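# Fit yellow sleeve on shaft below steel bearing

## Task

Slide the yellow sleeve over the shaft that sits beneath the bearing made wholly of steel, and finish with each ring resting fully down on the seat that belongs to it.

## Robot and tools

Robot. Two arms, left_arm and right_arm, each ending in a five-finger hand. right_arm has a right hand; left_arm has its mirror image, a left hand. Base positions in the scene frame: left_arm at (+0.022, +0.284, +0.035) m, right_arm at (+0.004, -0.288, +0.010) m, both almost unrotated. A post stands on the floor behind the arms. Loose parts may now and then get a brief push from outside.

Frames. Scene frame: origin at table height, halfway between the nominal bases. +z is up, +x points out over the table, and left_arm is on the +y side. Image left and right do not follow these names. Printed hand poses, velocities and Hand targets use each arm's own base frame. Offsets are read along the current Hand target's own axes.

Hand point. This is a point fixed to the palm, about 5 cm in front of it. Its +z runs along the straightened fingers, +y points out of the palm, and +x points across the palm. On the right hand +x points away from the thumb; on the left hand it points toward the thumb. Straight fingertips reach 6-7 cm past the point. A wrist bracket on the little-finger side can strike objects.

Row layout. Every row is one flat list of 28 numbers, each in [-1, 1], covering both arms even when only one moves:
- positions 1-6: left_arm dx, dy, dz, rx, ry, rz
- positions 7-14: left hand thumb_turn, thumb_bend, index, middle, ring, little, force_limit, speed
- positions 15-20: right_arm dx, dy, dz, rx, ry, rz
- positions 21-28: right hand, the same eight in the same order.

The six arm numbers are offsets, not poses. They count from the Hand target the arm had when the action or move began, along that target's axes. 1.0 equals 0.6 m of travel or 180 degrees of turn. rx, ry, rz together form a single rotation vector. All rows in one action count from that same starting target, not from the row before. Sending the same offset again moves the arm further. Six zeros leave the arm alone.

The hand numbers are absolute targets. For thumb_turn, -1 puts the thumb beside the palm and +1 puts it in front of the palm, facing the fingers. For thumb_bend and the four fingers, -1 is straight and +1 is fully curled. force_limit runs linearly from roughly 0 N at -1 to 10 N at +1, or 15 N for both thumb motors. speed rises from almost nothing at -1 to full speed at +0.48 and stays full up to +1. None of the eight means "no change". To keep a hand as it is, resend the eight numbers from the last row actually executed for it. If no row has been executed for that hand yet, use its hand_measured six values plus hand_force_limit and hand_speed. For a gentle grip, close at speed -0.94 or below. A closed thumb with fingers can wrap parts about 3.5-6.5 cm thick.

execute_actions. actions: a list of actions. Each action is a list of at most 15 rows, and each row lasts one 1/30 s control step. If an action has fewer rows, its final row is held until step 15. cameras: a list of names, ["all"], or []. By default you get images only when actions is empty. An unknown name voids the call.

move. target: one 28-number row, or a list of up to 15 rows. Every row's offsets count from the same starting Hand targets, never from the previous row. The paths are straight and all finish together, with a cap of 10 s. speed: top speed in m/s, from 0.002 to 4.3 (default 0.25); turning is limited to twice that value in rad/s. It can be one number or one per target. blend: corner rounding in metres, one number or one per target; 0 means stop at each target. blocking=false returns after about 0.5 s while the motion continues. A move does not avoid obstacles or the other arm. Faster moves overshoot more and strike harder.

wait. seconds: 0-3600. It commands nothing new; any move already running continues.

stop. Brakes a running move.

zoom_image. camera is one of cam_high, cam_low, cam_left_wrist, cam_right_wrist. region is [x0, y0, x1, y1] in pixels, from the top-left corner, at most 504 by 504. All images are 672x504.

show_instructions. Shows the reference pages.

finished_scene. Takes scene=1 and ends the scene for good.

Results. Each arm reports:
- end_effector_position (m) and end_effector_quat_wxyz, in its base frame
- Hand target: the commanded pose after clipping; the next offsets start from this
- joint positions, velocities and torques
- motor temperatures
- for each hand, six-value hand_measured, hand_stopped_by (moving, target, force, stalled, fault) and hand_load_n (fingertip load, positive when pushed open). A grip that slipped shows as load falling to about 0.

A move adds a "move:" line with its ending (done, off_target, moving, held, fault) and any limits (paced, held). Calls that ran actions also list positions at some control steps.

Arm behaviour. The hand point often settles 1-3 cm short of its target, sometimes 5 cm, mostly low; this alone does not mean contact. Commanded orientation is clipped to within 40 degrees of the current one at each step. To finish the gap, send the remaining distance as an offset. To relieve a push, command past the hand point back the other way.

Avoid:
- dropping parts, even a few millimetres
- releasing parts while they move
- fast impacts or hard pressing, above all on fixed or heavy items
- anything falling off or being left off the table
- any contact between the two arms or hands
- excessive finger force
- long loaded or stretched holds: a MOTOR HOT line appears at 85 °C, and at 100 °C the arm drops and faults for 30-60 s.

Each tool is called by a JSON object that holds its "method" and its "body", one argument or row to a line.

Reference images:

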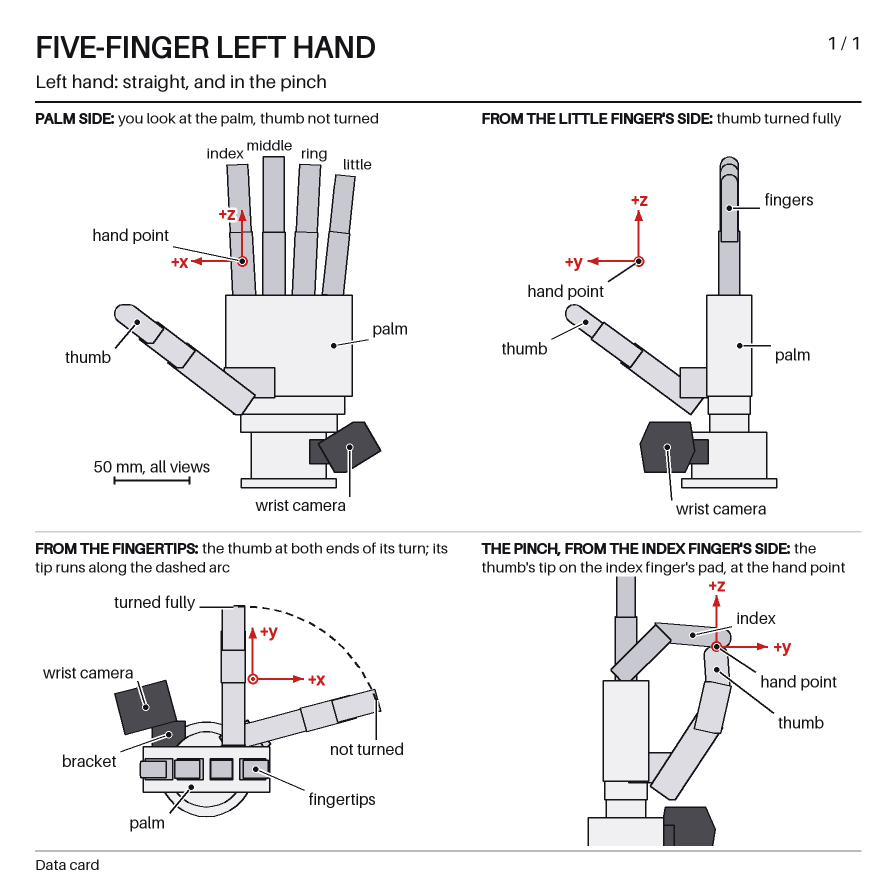

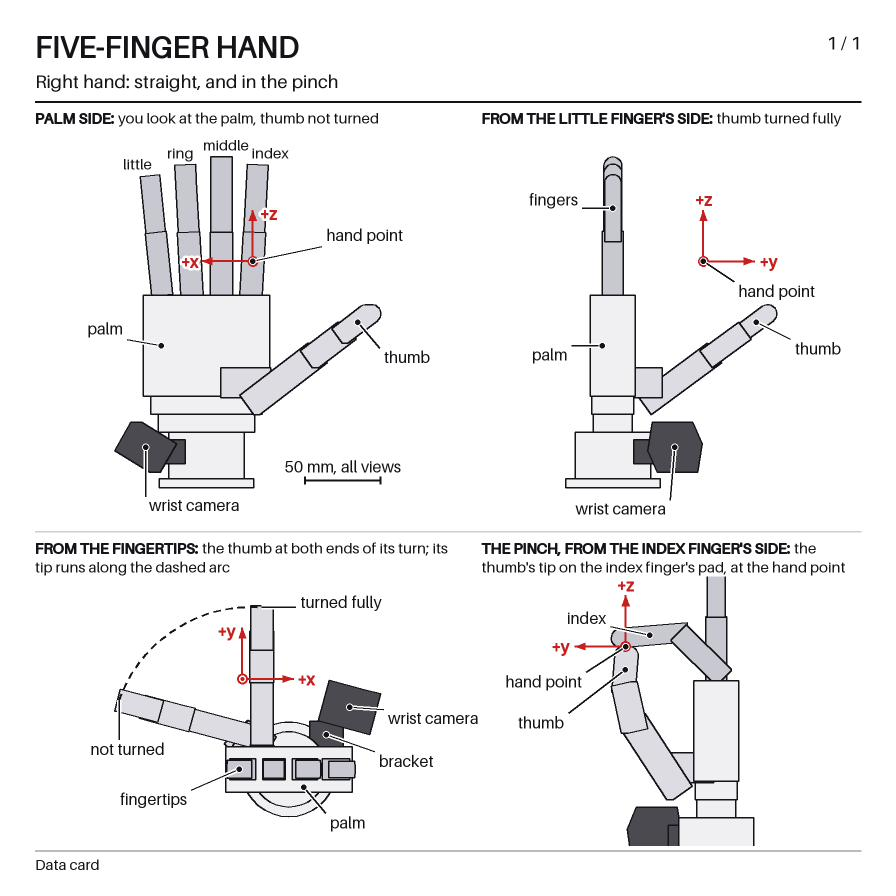

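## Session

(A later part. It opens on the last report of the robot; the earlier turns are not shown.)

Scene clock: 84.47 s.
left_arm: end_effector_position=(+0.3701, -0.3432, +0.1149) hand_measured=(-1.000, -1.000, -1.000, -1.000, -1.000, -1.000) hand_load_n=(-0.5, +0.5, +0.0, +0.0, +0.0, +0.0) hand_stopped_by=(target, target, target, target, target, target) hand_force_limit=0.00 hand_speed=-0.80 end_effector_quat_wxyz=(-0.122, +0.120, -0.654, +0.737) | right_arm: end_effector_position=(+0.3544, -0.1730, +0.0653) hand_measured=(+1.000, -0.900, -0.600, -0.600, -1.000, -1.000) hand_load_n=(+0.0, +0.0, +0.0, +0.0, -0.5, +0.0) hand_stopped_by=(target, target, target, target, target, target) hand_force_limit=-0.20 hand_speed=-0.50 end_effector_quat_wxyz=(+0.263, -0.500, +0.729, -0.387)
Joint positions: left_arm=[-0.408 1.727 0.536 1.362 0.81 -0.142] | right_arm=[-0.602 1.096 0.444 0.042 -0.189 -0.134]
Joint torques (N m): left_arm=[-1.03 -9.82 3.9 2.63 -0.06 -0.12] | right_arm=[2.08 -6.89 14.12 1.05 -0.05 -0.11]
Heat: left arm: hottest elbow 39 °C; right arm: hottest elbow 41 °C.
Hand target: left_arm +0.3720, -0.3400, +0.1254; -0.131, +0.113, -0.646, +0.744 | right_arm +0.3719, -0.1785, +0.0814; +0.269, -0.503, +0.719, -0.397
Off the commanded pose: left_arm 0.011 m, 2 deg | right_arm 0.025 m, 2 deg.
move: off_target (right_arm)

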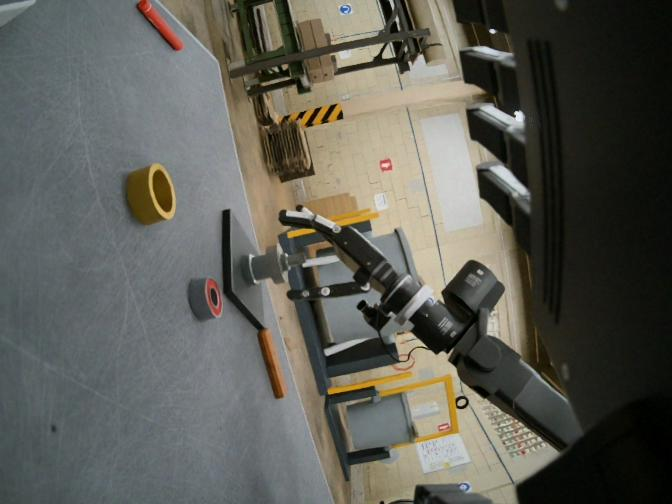

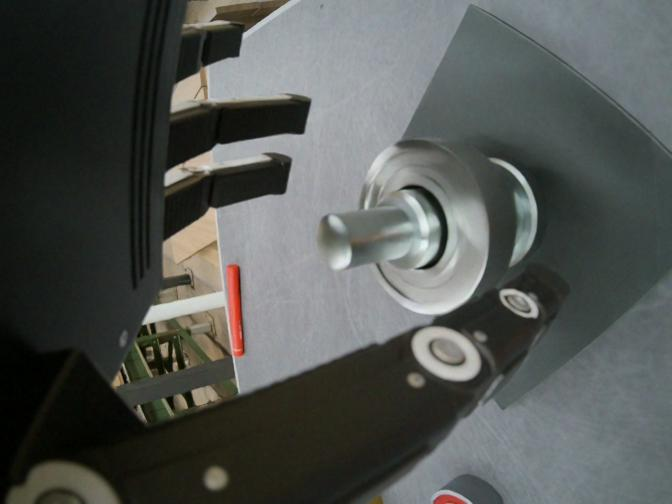

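{"method": "move", "body": {
  "target": [0,0,0,0,0,0,-1,-1,-1,-1,-1,-1,0,-0.8,-0.0108,0.0185,0.0018,0,0,0,1,-0.9,-0.6,-0.6,-1,-1,-0.2,-0.5],
  "cameras": ["cam_left_wrist","cam_right_wrist"],
  "speed": 0.05
}}

{"method": "zoom_image", "body": {
  "camera": "cam_left_wrist",
  "region": [210, 180, 410, 330]
}}

Scene clock: 85.87 s.
left_arm: end_effector_position=(+0.3701, -0.3432, +0.1149) hand_measured=(-1.000, -1.000, -1.000, -1.000, -1.000, -1.000) hand_load_n=(-0.5, +0.0, +0.0, +0.0, +0.0, +0.0) hand_stopped_by=(target, target, target, target, target, target) hand_force_limit=0.00 hand_speed=-0.80 end_effector_quat_wxyz=(-0.122, +0.120, -0.654, +0.737) | right_arm: end_effector_position=(+0.3583, -0.1702, +0.0650) hand_measured=(+1.000, -0.900, -0.600, -0.600, -1.000, -1.000) hand_load_n=(+0.0, +0.0, +0.0, +0.0, +0.0, -0.5) hand_stopped_by=(target, target, target, target, target, target) hand_force_limit=-0.20 hand_speed=-0.50 end_effector_quat_wxyz=(+0.262, -0.503, +0.725, -0.390)
Joint positions: left_arm=[-0.408 1.727 0.536 1.362 0.81 -0.142] | right_arm=[-0.583 1.101 0.444 0.054 -0.174 -0.134]
Joint torques (N m): left_arm=[-1.03 -9.76 3.9 2.58 -0.06 -0.12] | right_arm=[1.9 -6.3 11.47 2 0.01 0]
Heat: left arm: hottest elbow 39 °C; right arm: hottest elbow 42 °C.
Hand target: left_arm +0.3720, -0.3400, +0.1254; -0.131, +0.113, -0.646, +0.744 | right_arm +0.3693, -0.1709, +0.0714; +0.269, -0.503, +0.719, -0.397
Off the commanded pose: left_arm 0.011 m, 2 deg | right_arm 0.013 m, 1 deg.
move: off_target (right_arm)

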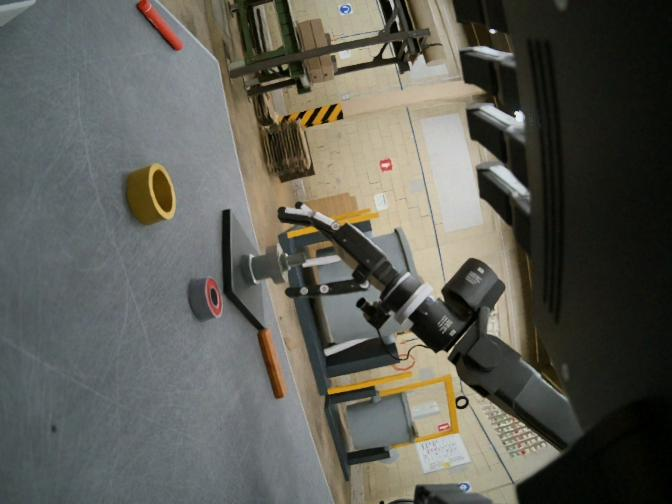

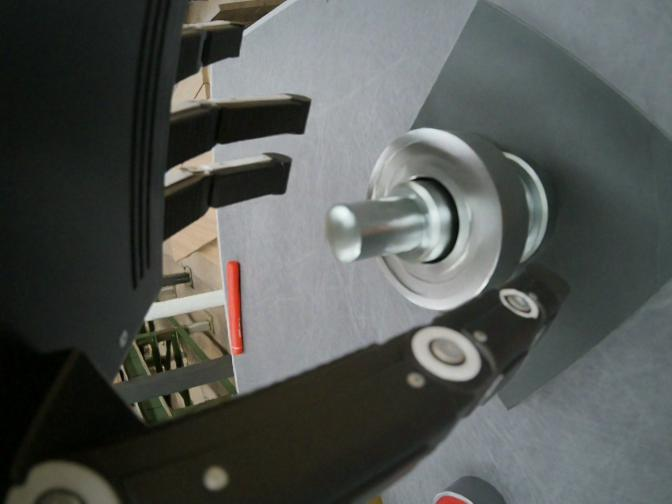

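Scaled by 2.520 from the camera's image (finer frame: 960x720).

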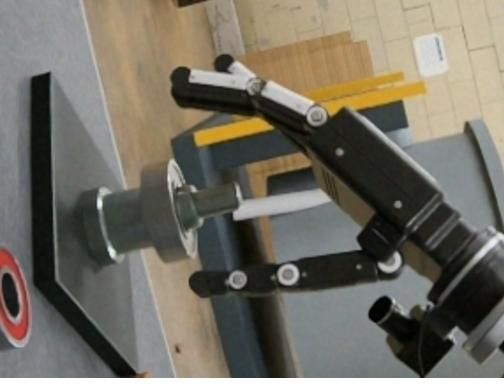

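{"method": "move", "body": {
  "target": [0,0,0,0,0,0,-1,-1,-1,-1,-1,-1,0,-0.8,-0.005,0.024,-0.0007,0,0,0,1,-0.9,-0.6,-0.6,-1,-1,-0.2,-0.5],
  "cameras": ["cam_left_wrist","cam_right_wrist"],
  "speed": 0.05
}}

{"method": "zoom_image", "body": {
  "camera": "cam_left_wrist",
  "region": [210, 180, 410, 330]
}}

Scene clock: 86.97 s.
left_arm: end_effector_position=(+0.3701, -0.3432, +0.1149) hand_measured=(-1.000, -1.000, -1.000, -1.000, -1.000, -1.000) hand_load_n=(+0.0, +0.0, +0.0, +0.0, +0.0, +0.0) hand_stopped_by=(target, target, target, target, target, target) hand_force_limit=0.00 hand_speed=-0.80 end_effector_quat_wxyz=(-0.122, +0.120, -0.654, +0.737) | right_arm: end_effector_position=(+0.3585, -0.1696, +0.0614) hand_measured=(+1.000, -0.900, -0.600, -0.600, -1.000, -1.000) hand_load_n=(+0.5, +0.0, +0.0, +0.0, +0.0, +0.0) hand_stopped_by=(target, target, target, target, target, target) hand_force_limit=-0.20 hand_speed=-0.50 end_effector_quat_wxyz=(+0.264, -0.502, +0.721, -0.398)
Joint positions: left_arm=[-0.408 1.727 0.536 1.362 0.81 -0.142] | right_arm=[-0.58 1.107 0.426 0.096 -0.171 -0.134]
Joint torques (N m): left_arm=[-0.91 -9.76 3.88 2.59 -0.04 -0.11] | right_arm=[2.2 -6.3 9.65 2.02 -0.04 0.01]
Heat: left arm: hottest elbow 39 °C; right arm: hottest elbow 42 °C.
Hand target: left_arm +0.3720, -0.3400, +0.1254; -0.131, +0.113, -0.646, +0.744 | right_arm +0.3627, -0.1653, +0.0595; +0.269, -0.503, +0.719, -0.397
Off the commanded pose: left_arm 0.011 m, 2 deg | right_arm 0.006 m, 1 deg.
move: done

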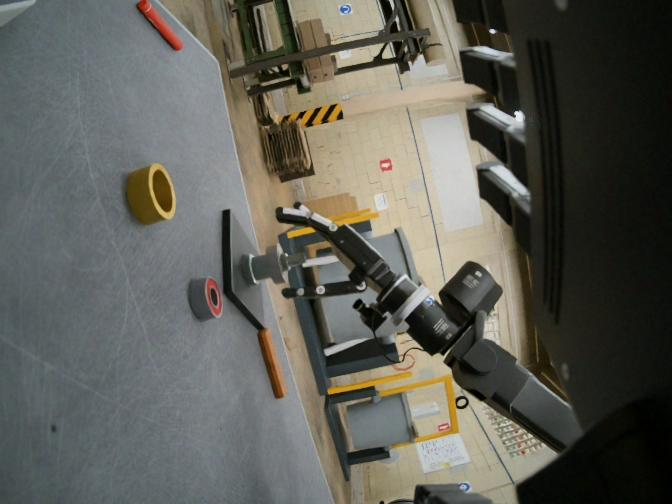

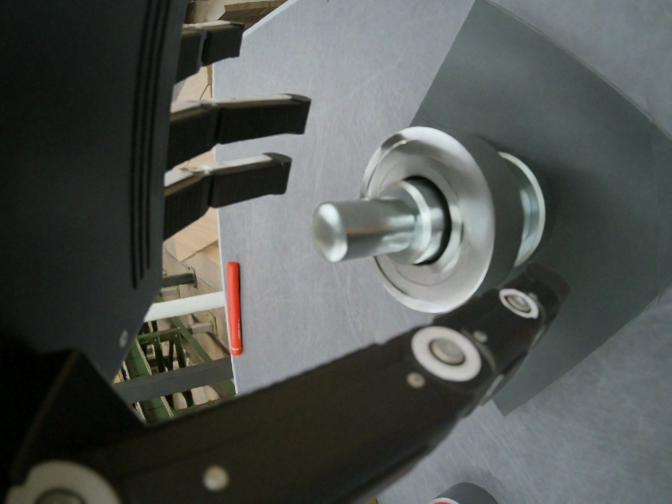

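Scaled by 2.520 from the camera's image (finer frame: 960x720).

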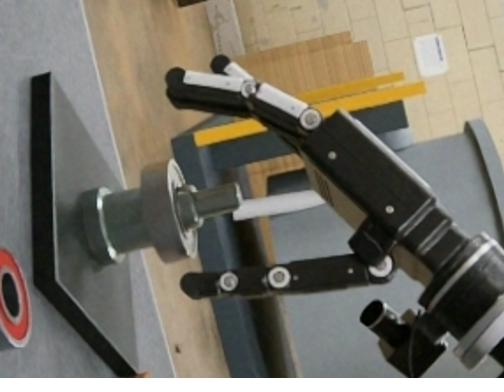

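{"method": "move", "body": {
  "target": [0,0,0,0,0,0,-1,-1,-1,-1,-1,-1,0,-0.8,-0.005,0.017,-0.0052,0,0,0,1,-0.9,-0.6,-0.6,-1,-1,-0.2,-0.5],
  "cameras": ["cam_left_wrist","cam_right_wrist"],
  "speed": 0.05
}}

{"method": "zoom_image", "body": {
  "camera": "cam_left_wrist",
  "region": [210, 180, 410, 330]
}}

Scene clock: 88.07 s.
left_arm: end_effector_position=(+0.3701, -0.3432, +0.1149) hand_measured=(-1.000, -1.000, -1.000, -1.000, -1.000, -1.000) hand_load_n=(-0.5, +0.0, -0.5, +0.0, +0.0, +0.0) hand_stopped_by=(target, target, target, target, target, target) hand_force_limit=0.00 hand_speed=-0.80 end_effector_quat_wxyz=(-0.122, +0.120, -0.654, +0.737) | right_arm: end_effector_position=(+0.3511, -0.1633, +0.0505) hand_measured=(+1.000, -0.900, -0.600, -0.600, -1.000, -1.000) hand_load_n=(+0.0, +0.0, +0.0, +0.0, +0.0, +0.0) hand_stopped_by=(target, target, target, target, target, target) hand_force_limit=-0.20 hand_speed=-0.50 end_effector_quat_wxyz=(+0.262, -0.504, +0.723, -0.394)
Joint positions: left_arm=[-0.408 1.727 0.536 1.362 0.81 -0.142] | right_arm=[-0.576 1.107 0.395 0.117 -0.167 -0.133]
Joint torques (N m): left_arm=[-1.08 -9.76 3.88 2.63 -0.04 -0.11] | right_arm=[2.37 -6.77 9.55 1.96 -0.06 0.04]
Heat: left arm: hottest elbow 39 °C; right arm: hottest elbow 42 °C.
Hand target: left_arm +0.3720, -0.3400, +0.1254; -0.131, +0.113, -0.646, +0.744 | right_arm +0.3561, -0.1597, +0.0525; +0.269, -0.503, +0.719, -0.397
Off the commanded pose: left_arm 0.011 m, 2 deg | right_arm 0.007 m, 1 deg.
move: done

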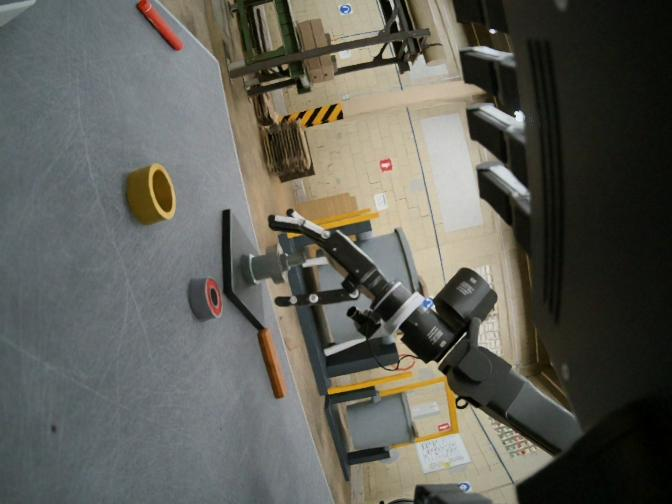

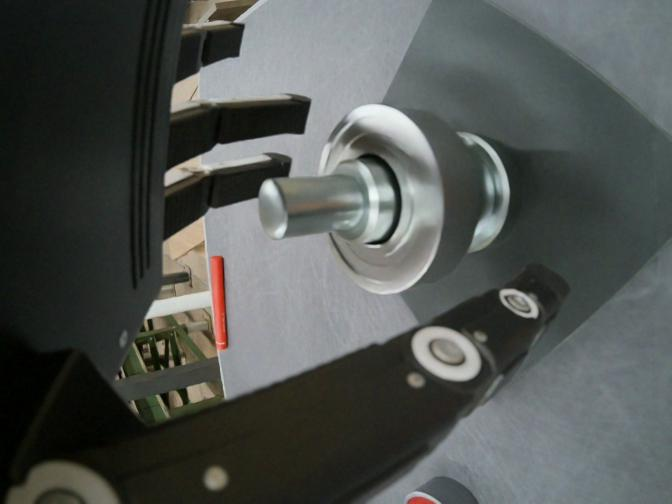

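Scaled by 2.520 from the camera's image (finer frame: 960x720).

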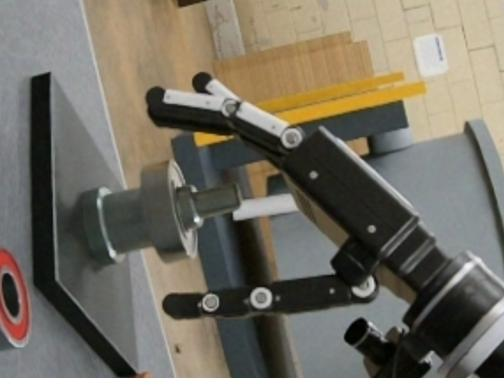

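{"method": "move", "body": {
  "target": [0,0,0,0,0,0,-1,-1,-1,-1,-1,-1,0,-0.8,0,0,0,0,0,0,1,-0.2,0.1,0.1,-1,-1,-0.6,-0.9],
  "cameras": ["cam_left_wrist","cam_right_wrist"],
  "speed": 0.05
}}

{"method": "zoom_image", "body": {
  "camera": "cam_left_wrist",
  "region": [210, 180, 410, 330]
}}

Scene clock: 91.27 s.
left_arm: end_effector_position=(+0.3701, -0.3432, +0.1149) hand_measured=(-1.000, -1.000, -1.000, -1.000, -1.000, -1.000) hand_load_n=(+0.0, +0.0, +0.0, +0.0, +0.0, +0.0) hand_stopped_by=(target, target, target, target, target, target) hand_force_limit=0.00 hand_speed=-0.80 end_effector_quat_wxyz=(-0.122, +0.120, -0.654, +0.737) | right_arm: end_effector_position=(+0.3524, -0.1639, +0.0518) hand_measured=(+1.000, -0.614, -0.172, -0.210, -1.000, -1.000) hand_load_n=(-0.5, +2.5, +2.5, +0.0, +0.0, +0.0) hand_stopped_by=(target, force, force, force, target, target) hand_force_limit=-0.60 hand_speed=-0.90 end_effector_quat_wxyz=(+0.264, -0.502, +0.722, -0.396)
Joint positions: left_arm=[-0.408 1.727 0.536 1.362 0.81 -0.142] | right_arm=[-0.575 1.107 0.395 0.125 -0.167 -0.131]
Joint torques (N m): left_arm=[-0.97 -9.64 3.84 2.59 -0.04 -0.11] | right_arm=[1.96 -6.95 9.54 1.73 -0.05 0.01]
Heat: left arm: hottest elbow 39 °C; right arm: hottest elbow 41 °C.
Hand target: left_arm +0.3720, -0.3400, +0.1254; -0.131, +0.113, -0.646, +0.744 | right_arm +0.3561, -0.1597, +0.0525; +0.269, -0.503, +0.719, -0.397
Off the commanded pose: left_arm 0.011 m, 2 deg | right_arm 0.006 m, 1 deg.
move: done

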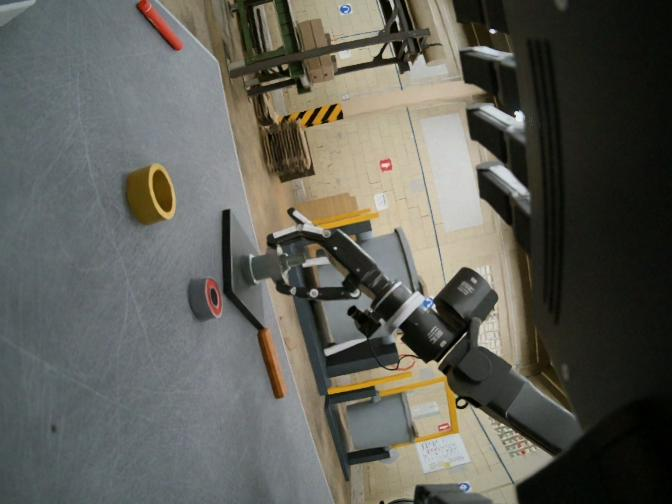

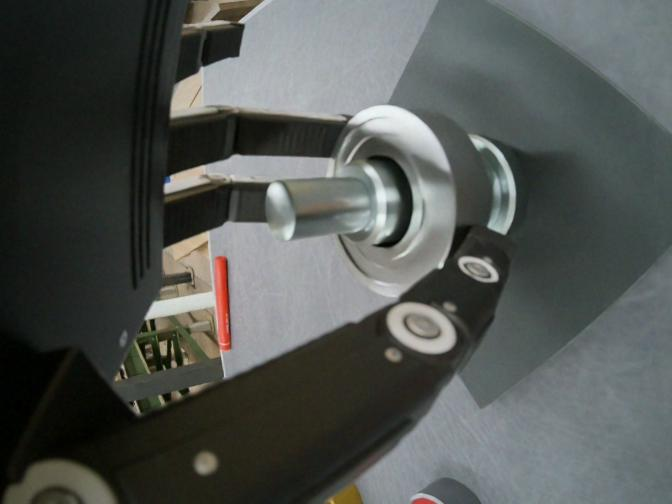

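Scaled by 2.520 from the camera's image (finer frame: 960x720).

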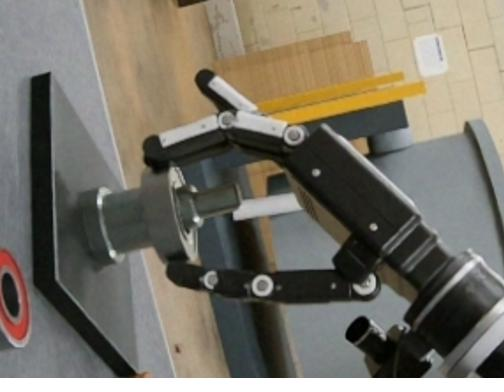

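{"method": "move", "body": {
  "target": [0,0,0,0,0,0,-1,-1,-1,-1,-1,-1,0,-0.8,0,0,0,0,0,0,1,-0.1,0.2,0.2,-1,-1,-0.1,-0.9],
  "cameras": ["cam_left_wrist","cam_right_wrist"],
  "speed": 0.05
}}

{"method": "zoom_image", "body": {
  "camera": "cam_left_wrist",
  "region": [220, 210, 320, 310]
}}

Scene clock: 92.13 s.
left_arm: end_effector_position=(+0.3701, -0.3432, +0.1149) hand_measured=(-1.000, -1.000, -1.000, -1.000, -1.000, -1.000) hand_load_n=(+0.0, +0.0, +0.0, +0.0, +0.0, +0.0) hand_stopped_by=(target, target, target, target, target, target) hand_force_limit=0.00 hand_speed=-0.80 end_effector_quat_wxyz=(-0.122, +0.120, -0.654, +0.737) | right_arm: end_effector_position=(+0.3525, -0.1639, +0.0518) hand_measured=(+1.000, -0.604, -0.166, -0.194, -1.000, -1.000) hand_load_n=(-0.5, +7.0, +4.5, +5.5, +0.0, +0.0) hand_stopped_by=(target, force, force, force, target, target) hand_force_limit=-0.10 hand_speed=-0.90 end_effector_quat_wxyz=(+0.264, -0.503, +0.722, -0.396)
Joint positions: left_arm=[-0.408 1.727 0.536 1.362 0.81 -0.142] | right_arm=[-0.575 1.107 0.395 0.125 -0.166 -0.131]
Joint torques (N m): left_arm=[-1.03 -9.7 3.9 2.61 -0.05 -0.12] | right_arm=[1.96 -7.06 9.51 1.76 -0.05 0.01]
Heat: left arm: hottest elbow 39 °C; right arm: hottest elbow 41 °C.
Hand target: left_arm +0.3720, -0.3400, +0.1254; -0.131, +0.113, -0.646, +0.744 | right_arm +0.3560, -0.1598, +0.0525; +0.269, -0.503, +0.719, -0.397
Off the commanded pose: left_arm 0.011 m, 2 deg | right_arm 0.006 m, 1 deg.
move: done

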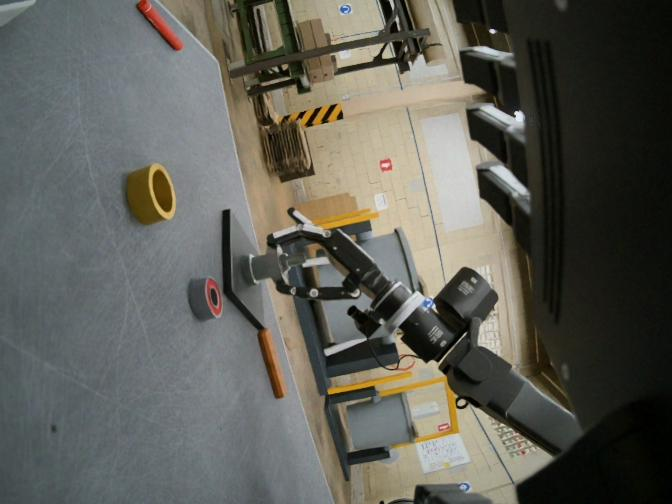

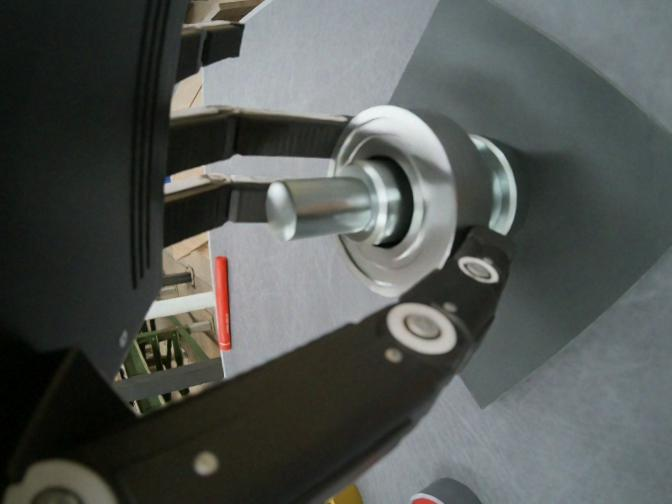

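Scaled by 5.040 from the camera's image (finer frame: 960x720).

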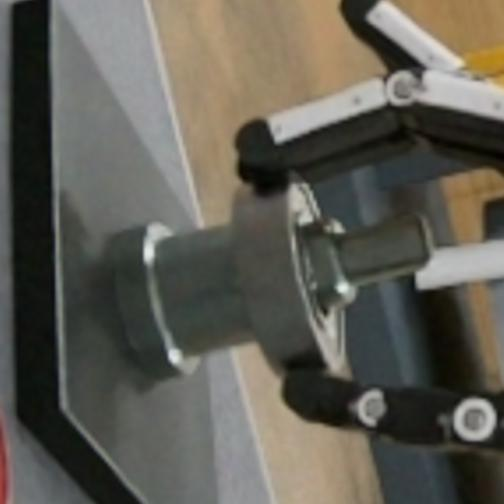

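{"method": "move", "body": {
  "target": [0,0,0,0,0,0,-1,-1,-1,-1,-1,-1,0,-0.8,0,-0.0389,-0.0007,0,0,0,1,-0.1,0.2,0.2,-1,-1,-0.1,-0.9],
  "cameras": ["cam_left_wrist"],
  "speed": 0.03
}}

{"method": "zoom_image", "body": {
  "camera": "cam_left_wrist",
  "region": [220, 210, 320, 310]
}}

Scene clock: 94.00 s.
left_arm: end_effector_position=(+0.3701, -0.3432, +0.1149) hand_measured=(-1.000, -1.000, -1.000, -1.000, -1.000, -1.000) hand_load_n=(+0.0, +0.0, +0.0, -0.5, +0.0, +0.0) hand_stopped_by=(target, target, target, target, target, target) hand_force_limit=0.00 hand_speed=-0.80 end_effector_quat_wxyz=(-0.122, +0.120, -0.654, +0.737) | right_arm: end_effector_position=(+0.3522, -0.1630, +0.0520) hand_measured=(+1.000, -0.604, -0.166, -0.194, -1.000, -1.000) hand_load_n=(-0.5, +6.5, +5.0, +5.5, +0.0, +0.0) hand_stopped_by=(target, force, force, force, target, target) hand_force_limit=-0.10 hand_speed=-0.90 end_effector_quat_wxyz=(+0.257, -0.504, +0.728, -0.387)
Joint positions: left_arm=[-0.408 1.727 0.536 1.362 0.81 -0.142] | right_arm=[-0.569 1.107 0.413 0.08 -0.156 -0.128]
Joint torques (N m): left_arm=[-1.2 -9.82 3.92 2.62 -0.04 -0.12] | right_arm=[2.08 -8.59 13.19 0.68 -0.15 0.03]
Heat: left arm: hottest elbow 39 °C; right arm: hottest elbow 41 °C.
Hand target: left_arm +0.3720, -0.3400, +0.1254; -0.131, +0.113, -0.646, +0.744 | right_arm +0.3677, -0.1639, +0.0725; +0.269, -0.503, +0.719, -0.397
Off the commanded pose: left_arm 0.011 m, 2 deg | right_arm 0.026 m, 2 deg.
move: off_target (right_arm)

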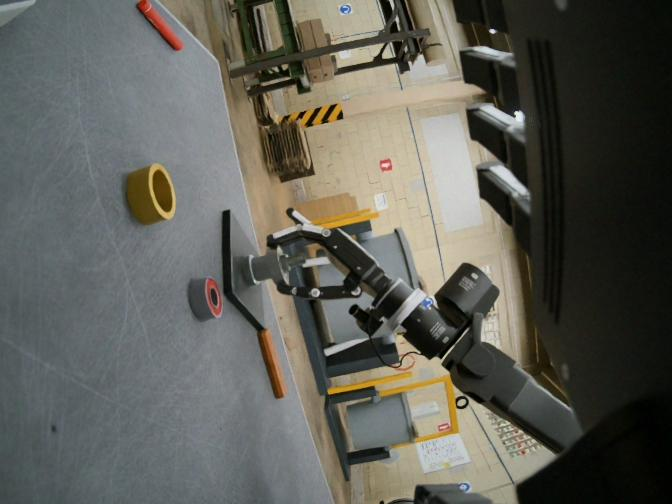

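Scaled by 5.040 from the camera's image (finer frame: 960x720).

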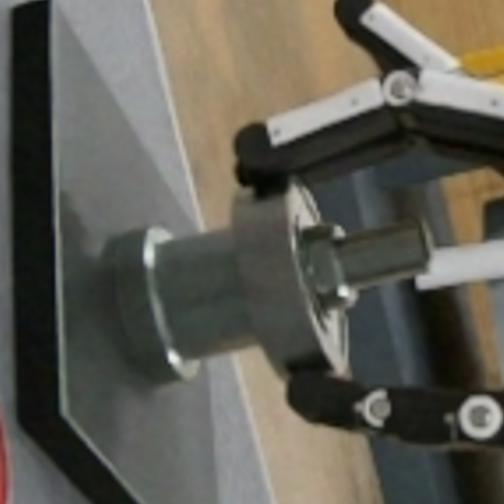

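{"method": "move", "body": {
  "target": [0,0,0,0,0,0,-1,-1,-1,-1,-1,-1,0,-0.8,0,-0.0336,-0.0092,0,0,0,1,-0.1,0.2,0.2,-1,-1,-0.1,-0.9],
  "cameras": ["cam_left_wrist"],
  "speed": 0.03
}}

{"method": "zoom_image", "body": {
  "camera": "cam_left_wrist",
  "region": [220, 210, 320, 310]
}}

Scene clock: 95.33 s.
left_arm: end_effector_position=(+0.3701, -0.3432, +0.1149) hand_measured=(-1.000, -1.000, -1.000, -1.000, -1.000, -1.000) hand_load_n=(-0.5, +0.0, +0.0, +0.0, +0.0, +0.0) hand_stopped_by=(target, target, target, target, target, target) hand_force_limit=0.00 hand_speed=-0.80 end_effector_quat_wxyz=(-0.122, +0.120, -0.654, +0.737) | right_arm: end_effector_position=(+0.3501, -0.1603, +0.0597) hand_measured=(+1.000, -0.604, -0.166, -0.194, -1.000, -1.000) hand_load_n=(-0.5, +7.5, +4.0, +5.0, +0.0, +0.0) hand_stopped_by=(target, force, force, force, target, target) hand_force_limit=-0.10 hand_speed=-0.90 end_effector_quat_wxyz=(+0.251, -0.508, +0.734, -0.374)
Joint positions: left_arm=[-0.408 1.727 0.536 1.362 0.81 -0.142] | right_arm=[-0.564 1.081 0.441 -0.004 -0.153 -0.128]
Joint torques (N m): left_arm=[-0.97 -9.82 3.88 2.61 -0.04 -0.12] | right_arm=[2.32 -9 14.79 0.95 -0.15 0.04]
Heat: left arm: hottest elbow 39 °C; right arm: hottest elbow 41 °C.
Hand target: left_arm +0.3720, -0.3400, +0.1254; -0.131, +0.113, -0.646, +0.744 | right_arm +0.3736, -0.1657, +0.0923; +0.269, -0.503, +0.719, -0.397
Off the commanded pose: left_arm 0.011 m, 2 deg | right_arm 0.041 m, 4 deg.
move: off_target (right_arm)

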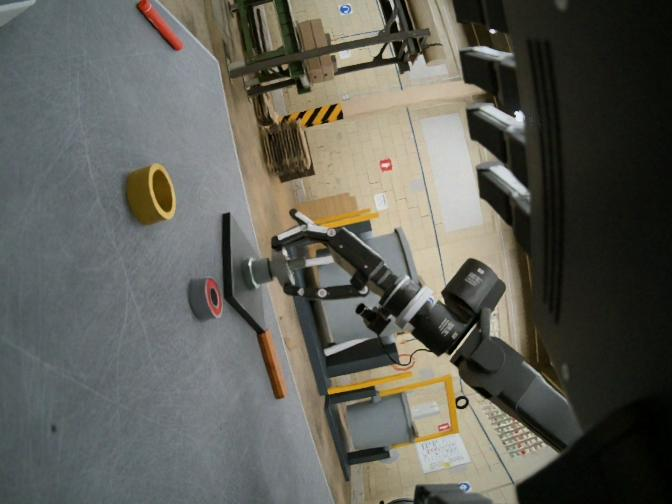

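Scaled by 5.040 from the camera's image (finer frame: 960x720).

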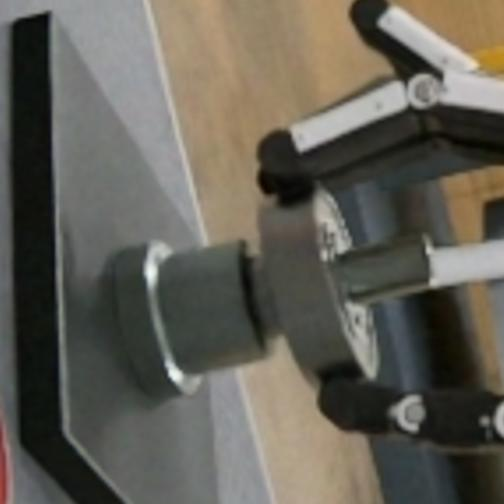

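{"method": "move", "body": {
  "target": [0,0,0,0,0,0,-1,-1,-1,-1,-1,-1,0,-0.8,0,-0.0370,-0.0052,0.0167,0,0,1,-0.1,0.2,0.2,-1,-1,-0.1,-0.9],
  "cameras": ["cam_left_wrist"],
  "speed": 0.03
}}

{"method": "zoom_image", "body": {
  "camera": "cam_left_wrist",
  "region": [220, 210, 320, 310]
}}

Scene clock: 96.77 s.
left_arm: end_effector_position=(+0.3701, -0.3432, +0.1149) hand_measured=(-1.000, -1.000, -1.000, -1.000, -1.000, -1.000) hand_load_n=(-0.5, +0.0, +0.0, +0.0, +0.0, +0.0) hand_stopped_by=(target, target, target, target, target, target) hand_force_limit=0.00 hand_speed=-0.80 end_effector_quat_wxyz=(-0.122, +0.120, -0.654, +0.737) | right_arm: end_effector_position=(+0.3522, -0.1607, +0.0698) hand_measured=(+1.000, -0.604, -0.166, -0.194, -1.000, -1.000) hand_load_n=(-0.5, +8.0, +3.0, +4.0, +0.0, +0.0) hand_stopped_by=(target, force, force, force, target, target) hand_force_limit=-0.10 hand_speed=-0.90 end_effector_quat_wxyz=(+0.257, -0.505, +0.729, -0.385)
Joint positions: left_arm=[-0.408 1.727 0.536 1.362 0.81 -0.142] | right_arm=[-0.562 1.054 0.441 -0.004 -0.153 -0.125]
Joint torques (N m): left_arm=[-0.85 -9.7 3.88 2.61 -0.05 -0.11] | right_arm=[2.32 -8.59 16.42 1.33 -0.32 0.11]
Heat: left arm: hottest elbow 39 °C; right arm: hottest elbow 42 °C.
Hand target: left_arm +0.3720, -0.3400, +0.1254; -0.131, +0.113, -0.646, +0.744 | right_arm +0.3825, -0.1689, +0.1128; +0.282, -0.496, +0.708, -0.416
Off the commanded pose: left_arm 0.011 m, 2 deg | right_arm 0.053 m, 5 deg.
move: off_target (right_arm)

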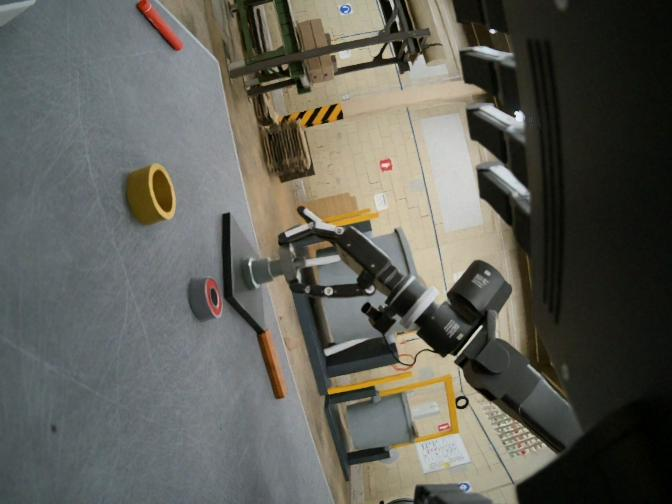

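Scaled by 5.040 from the camera's image (finer frame: 960x720).

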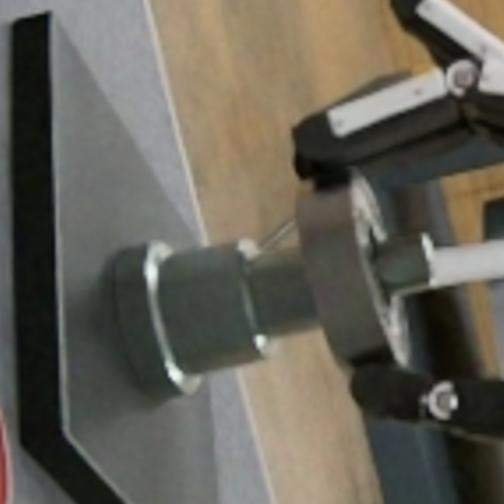

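{"method": "move", "body": {
  "target": [0,0,0,0,0,0,-1,-1,-1,-1,-1,-1,0,-0.8,0,-0.0390,-0.022,0,0,0,1,-0.1,0.2,0.2,-1,-1,-0.1,-0.9],
  "cameras": ["cam_left_wrist"],
  "speed": 0.03
}}

{"method": "zoom_image", "body": {
  "camera": "cam_left_wrist",
  "region": [220, 210, 320, 310]
}}

Scene clock: 98.37 s.
left_arm: end_effector_position=(+0.3701, -0.3432, +0.1149) hand_measured=(-1.000, -1.000, -1.000, -1.000, -1.000, -1.000) hand_load_n=(+0.0, +0.0, +0.0, +0.0, +0.0, +0.0) hand_stopped_by=(target, target, target, target, target, target) hand_force_limit=0.00 hand_speed=-0.80 end_effector_quat_wxyz=(-0.122, +0.120, -0.654, +0.737) | right_arm: end_effector_position=(+0.3563, -0.1611, +0.0969) hand_measured=(+1.000, -0.604, -0.166, -0.194, -1.000, -1.000) hand_load_n=(+0.0, +7.5, +2.5, +4.0, +0.0, +0.0) hand_stopped_by=(target, force, force, force, target, target) hand_force_limit=-0.10 hand_speed=-0.90 end_effector_quat_wxyz=(+0.260, -0.504, +0.728, -0.386)
Joint positions: left_arm=[-0.408 1.727 0.536 1.362 0.81 -0.142] | right_arm=[-0.56 1.005 0.493 -0.1 -0.155 -0.12]
Joint torques (N m): left_arm=[-1.03 -9.64 3.9 2.63 -0.05 -0.12] | right_arm=[1.9 -8.47 16.76 1.28 -0.17 0.04]
Heat: left arm: hottest elbow 39 °C; right arm: hottest elbow 42 °C.
Hand target: left_arm +0.3720, -0.3400, +0.1254; -0.131, +0.113, -0.646, +0.744 | right_arm +0.3828, -0.1684, +0.1397; +0.282, -0.496, +0.708, -0.416
Off the commanded pose: left_arm 0.011 m, 2 deg | right_arm 0.051 m, 5 deg.
move: off_target (right_arm)

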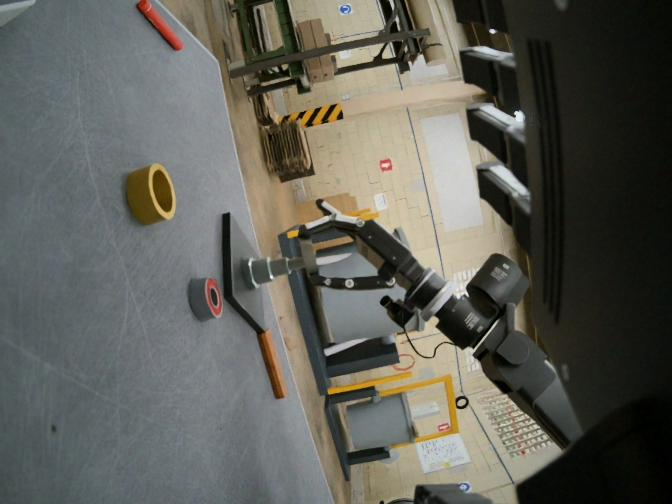

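Scaled by 5.040 from the camera's image (finer frame: 960x720).

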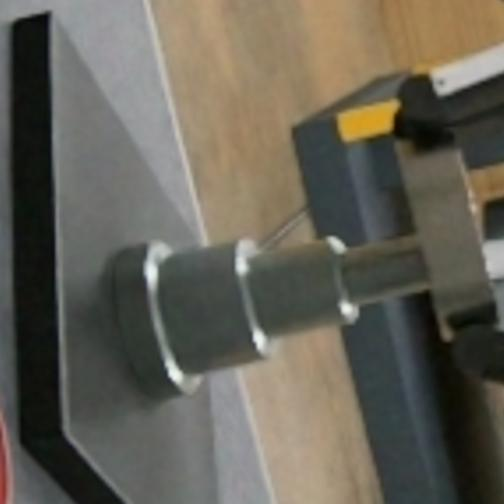

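{"method": "move", "body": {
  "target": [
    [0,0,0,0,0,0,-1,-1,-1,-1,-1,-1,0,-0.8,0,-0.0292,-0.0162,0,0,0,1,-0.1,0.2,0.2,-1,-1,-0.1,-0.9],
    [0,0,0,0,0,0,-1,-1,-1,-1,-1,-1,0,-0.8,-0.2495,-0.0918,0.0865,0,0,0,1,-0.1,0.2,0.2,-1,-1,-0.1,-0.9]
  ],
  "cameras": ["all"],
  "blend": 0.005,
  "speed": [0.05,0.1]
}}

Scene clock: 101.80 s.
left_arm: end_effector_position=(+0.3701, -0.3432, +0.1149) hand_measured=(-1.000, -1.000, -1.000, -1.000, -1.000, -1.000) hand_load_n=(-0.5, +0.0, -0.5, +0.0, +0.0, +0.0) hand_stopped_by=(target, target, target, target, target, target) hand_force_limit=0.00 hand_speed=-0.80 end_effector_quat_wxyz=(-0.122, +0.120, -0.654, +0.737) | right_arm: end_effector_position=(+0.4715, -0.0551, +0.1249) hand_measured=(+1.000, -0.604, -0.166, -0.194, -1.000, -1.000) hand_load_n=(+0.0, +7.5, +3.5, +4.0, +0.0, +0.0) hand_stopped_by=(target, force, force, force, target, target) hand_force_limit=-0.10 hand_speed=-0.90 end_effector_quat_wxyz=(+0.252, -0.513, +0.719, -0.395)
Joint positions: left_arm=[-0.408 1.727 0.536 1.362 0.81 -0.142] | right_arm=[-0.096 1.202 0.71 -0.124 0.237 0.113]
Joint torques (N m): left_arm=[-1.08 -9.7 3.88 2.58 -0.03 -0.11] | right_arm=[2.08 -9.52 16.59 2.21 0.15 0.02]
Heat: left arm: hottest elbow 39 °C; right arm: hottest elbow 44 °C.
Hand target: left_arm +0.3720, -0.3400, +0.1254; -0.131, +0.113, -0.646, +0.744 | right_arm +0.5031, -0.0532, +0.1599; +0.282, -0.496, +0.708, -0.416
Off the commanded pose: left_arm 0.011 m, 2 deg | right_arm 0.047 m, 5 deg.
move: off_target (right_arm)

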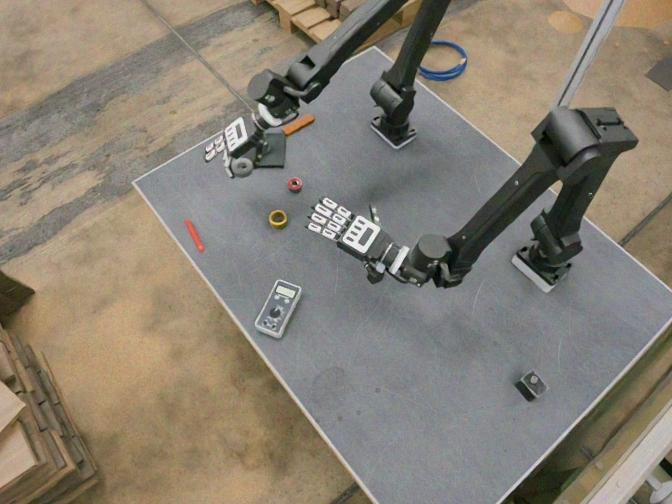

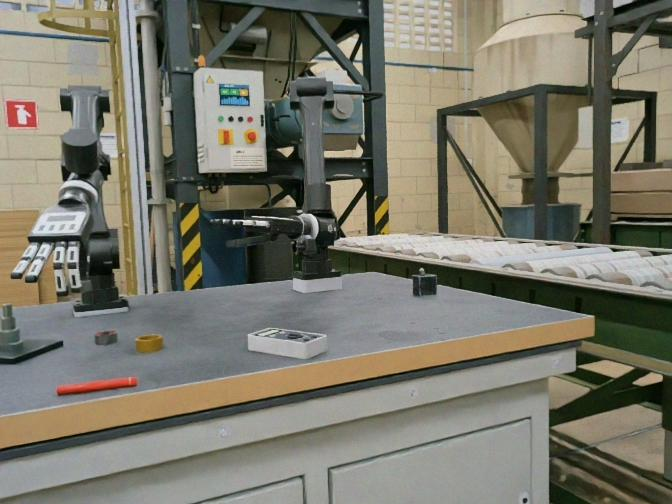

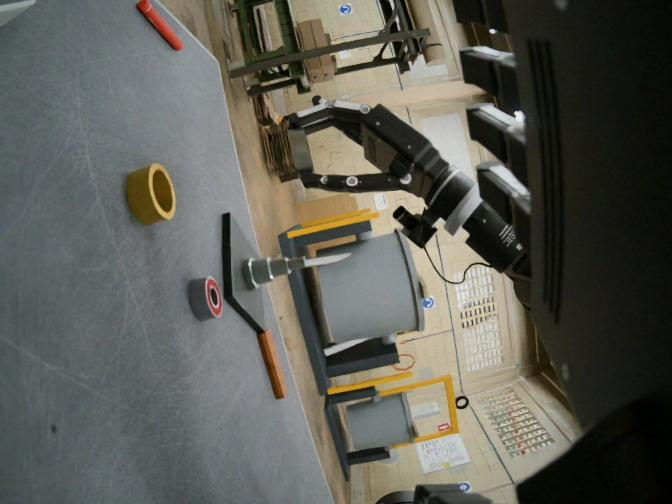

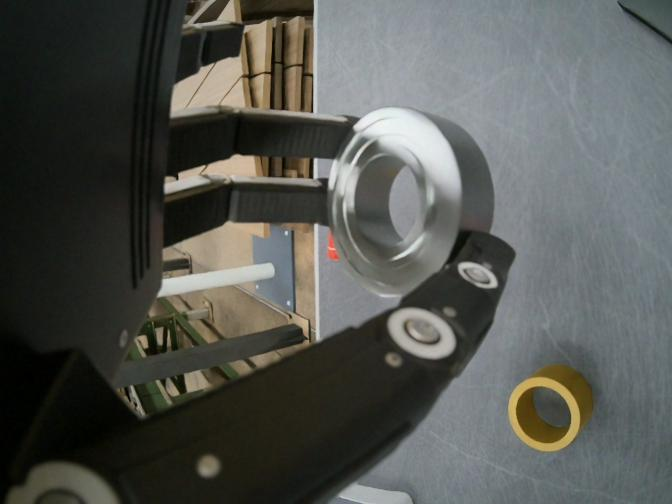

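{"method": "move", "body": {
  "target": [0,0,0,0,0,0,-1,-1,-1,-1,-1,-1,0,-0.8,0.0033,0.213,0.0628,0,0,0,1,-0.1,0.2,0.2,-1,-1,-0.1,-0.9],
  "cameras": ["cam_high","cam_low","cam_left_wrist"],
  "speed": 0.08
}}

{"method": "zoom_image", "body": {
  "camera": "cam_low",
  "region": [0, 270, 120, 400]
}}

{"method": "zoom_image", "body": {
  "camera": "cam_left_wrist",
  "region": [150, 80, 320, 250]
}}

Scene clock: 104.53 s.
left_arm: end_effector_position=(+0.3701, -0.3432, +0.1149) hand_measured=(-1.000, -1.000, -1.000, -1.000, -1.000, -1.000) hand_load_n=(-0.5, +0.0, +0.0, +0.0, +0.0, +0.0) hand_stopped_by=(target, target, target, target, target, target) hand_force_limit=0.00 hand_speed=-0.80 end_effector_quat_wxyz=(-0.122, +0.120, -0.654, +0.737) | right_arm: end_effector_position=(+0.4652, -0.0524, +0.0238) hand_measured=(+1.000, -0.604, -0.166, -0.194, -1.000, -1.000) hand_load_n=(+0.0, +7.5, +3.5, +4.0, +0.0, +0.0) hand_stopped_by=(target, force, force, force, target, target) hand_force_limit=-0.10 hand_speed=-0.90 end_effector_quat_wxyz=(+0.268, -0.501, +0.713, -0.411)
Joint positions: left_arm=[-0.408 1.727 0.536 1.362 0.81 -0.142] | right_arm=[-0.087 1.415 0.518 0.333 0.249 0.12]
Joint torques (N m): left_arm=[-0.85 -9.7 3.88 2.58 -0.04 -0.11] | right_arm=[2.26 -10.7 8.72 2.21 0.12 0.03]
Heat: left arm: hottest elbow 39 °C; right arm: hottest elbow 44 °C.
Hand target: left_arm +0.3720, -0.3400, +0.1254; -0.131, +0.113, -0.646, +0.744 | right_arm +0.4730, -0.0461, +0.0301; +0.282, -0.496, +0.708, -0.416
Off the commanded pose: left_arm 0.011 m, 2 deg | right_arm 0.012 m, 2 deg.
move: off_target (right_arm)

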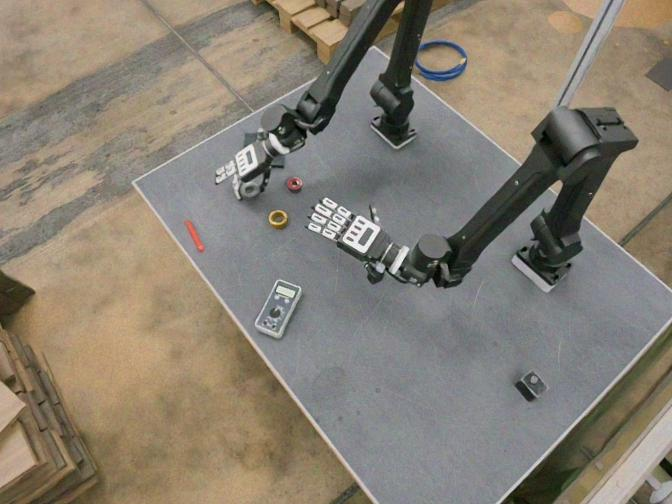

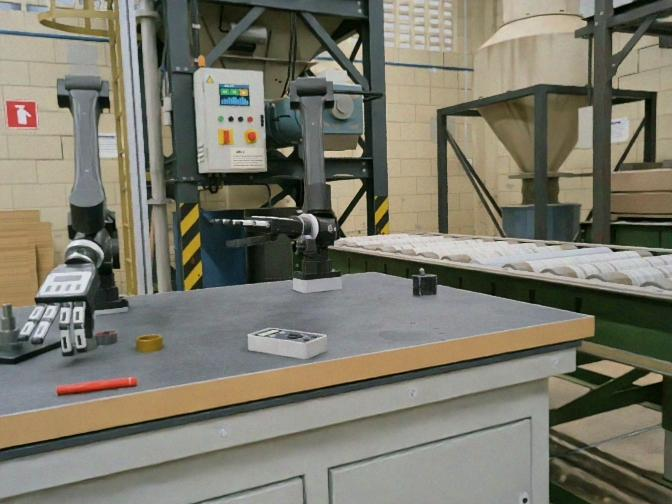

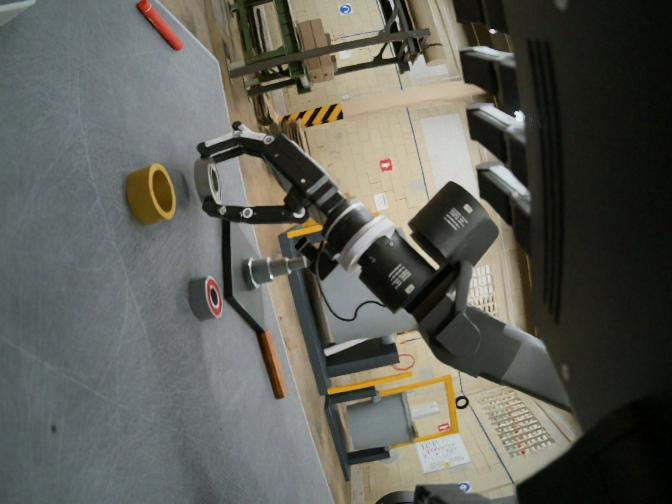

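Scaled by 3.877 from the camera's image (finer frame: 960x720).

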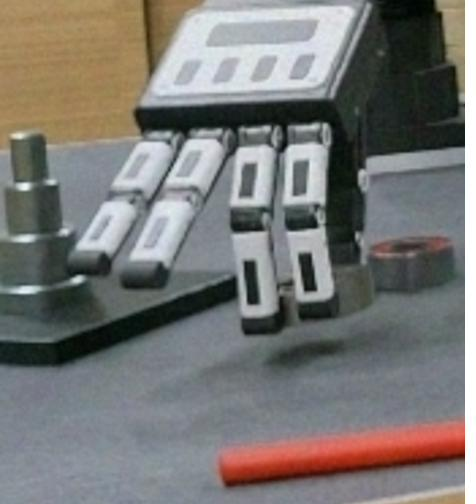

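Scaled by 2.965 from the camera's image (finer frame: 960x720).

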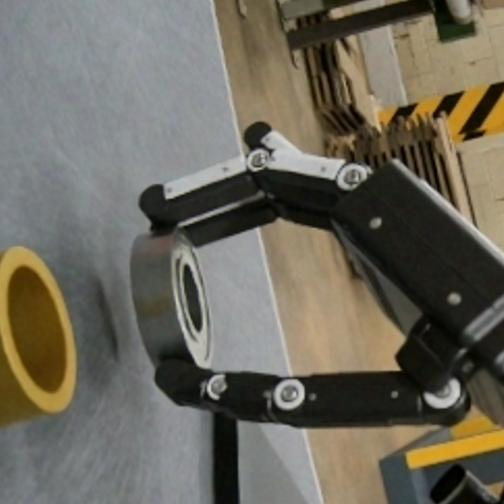

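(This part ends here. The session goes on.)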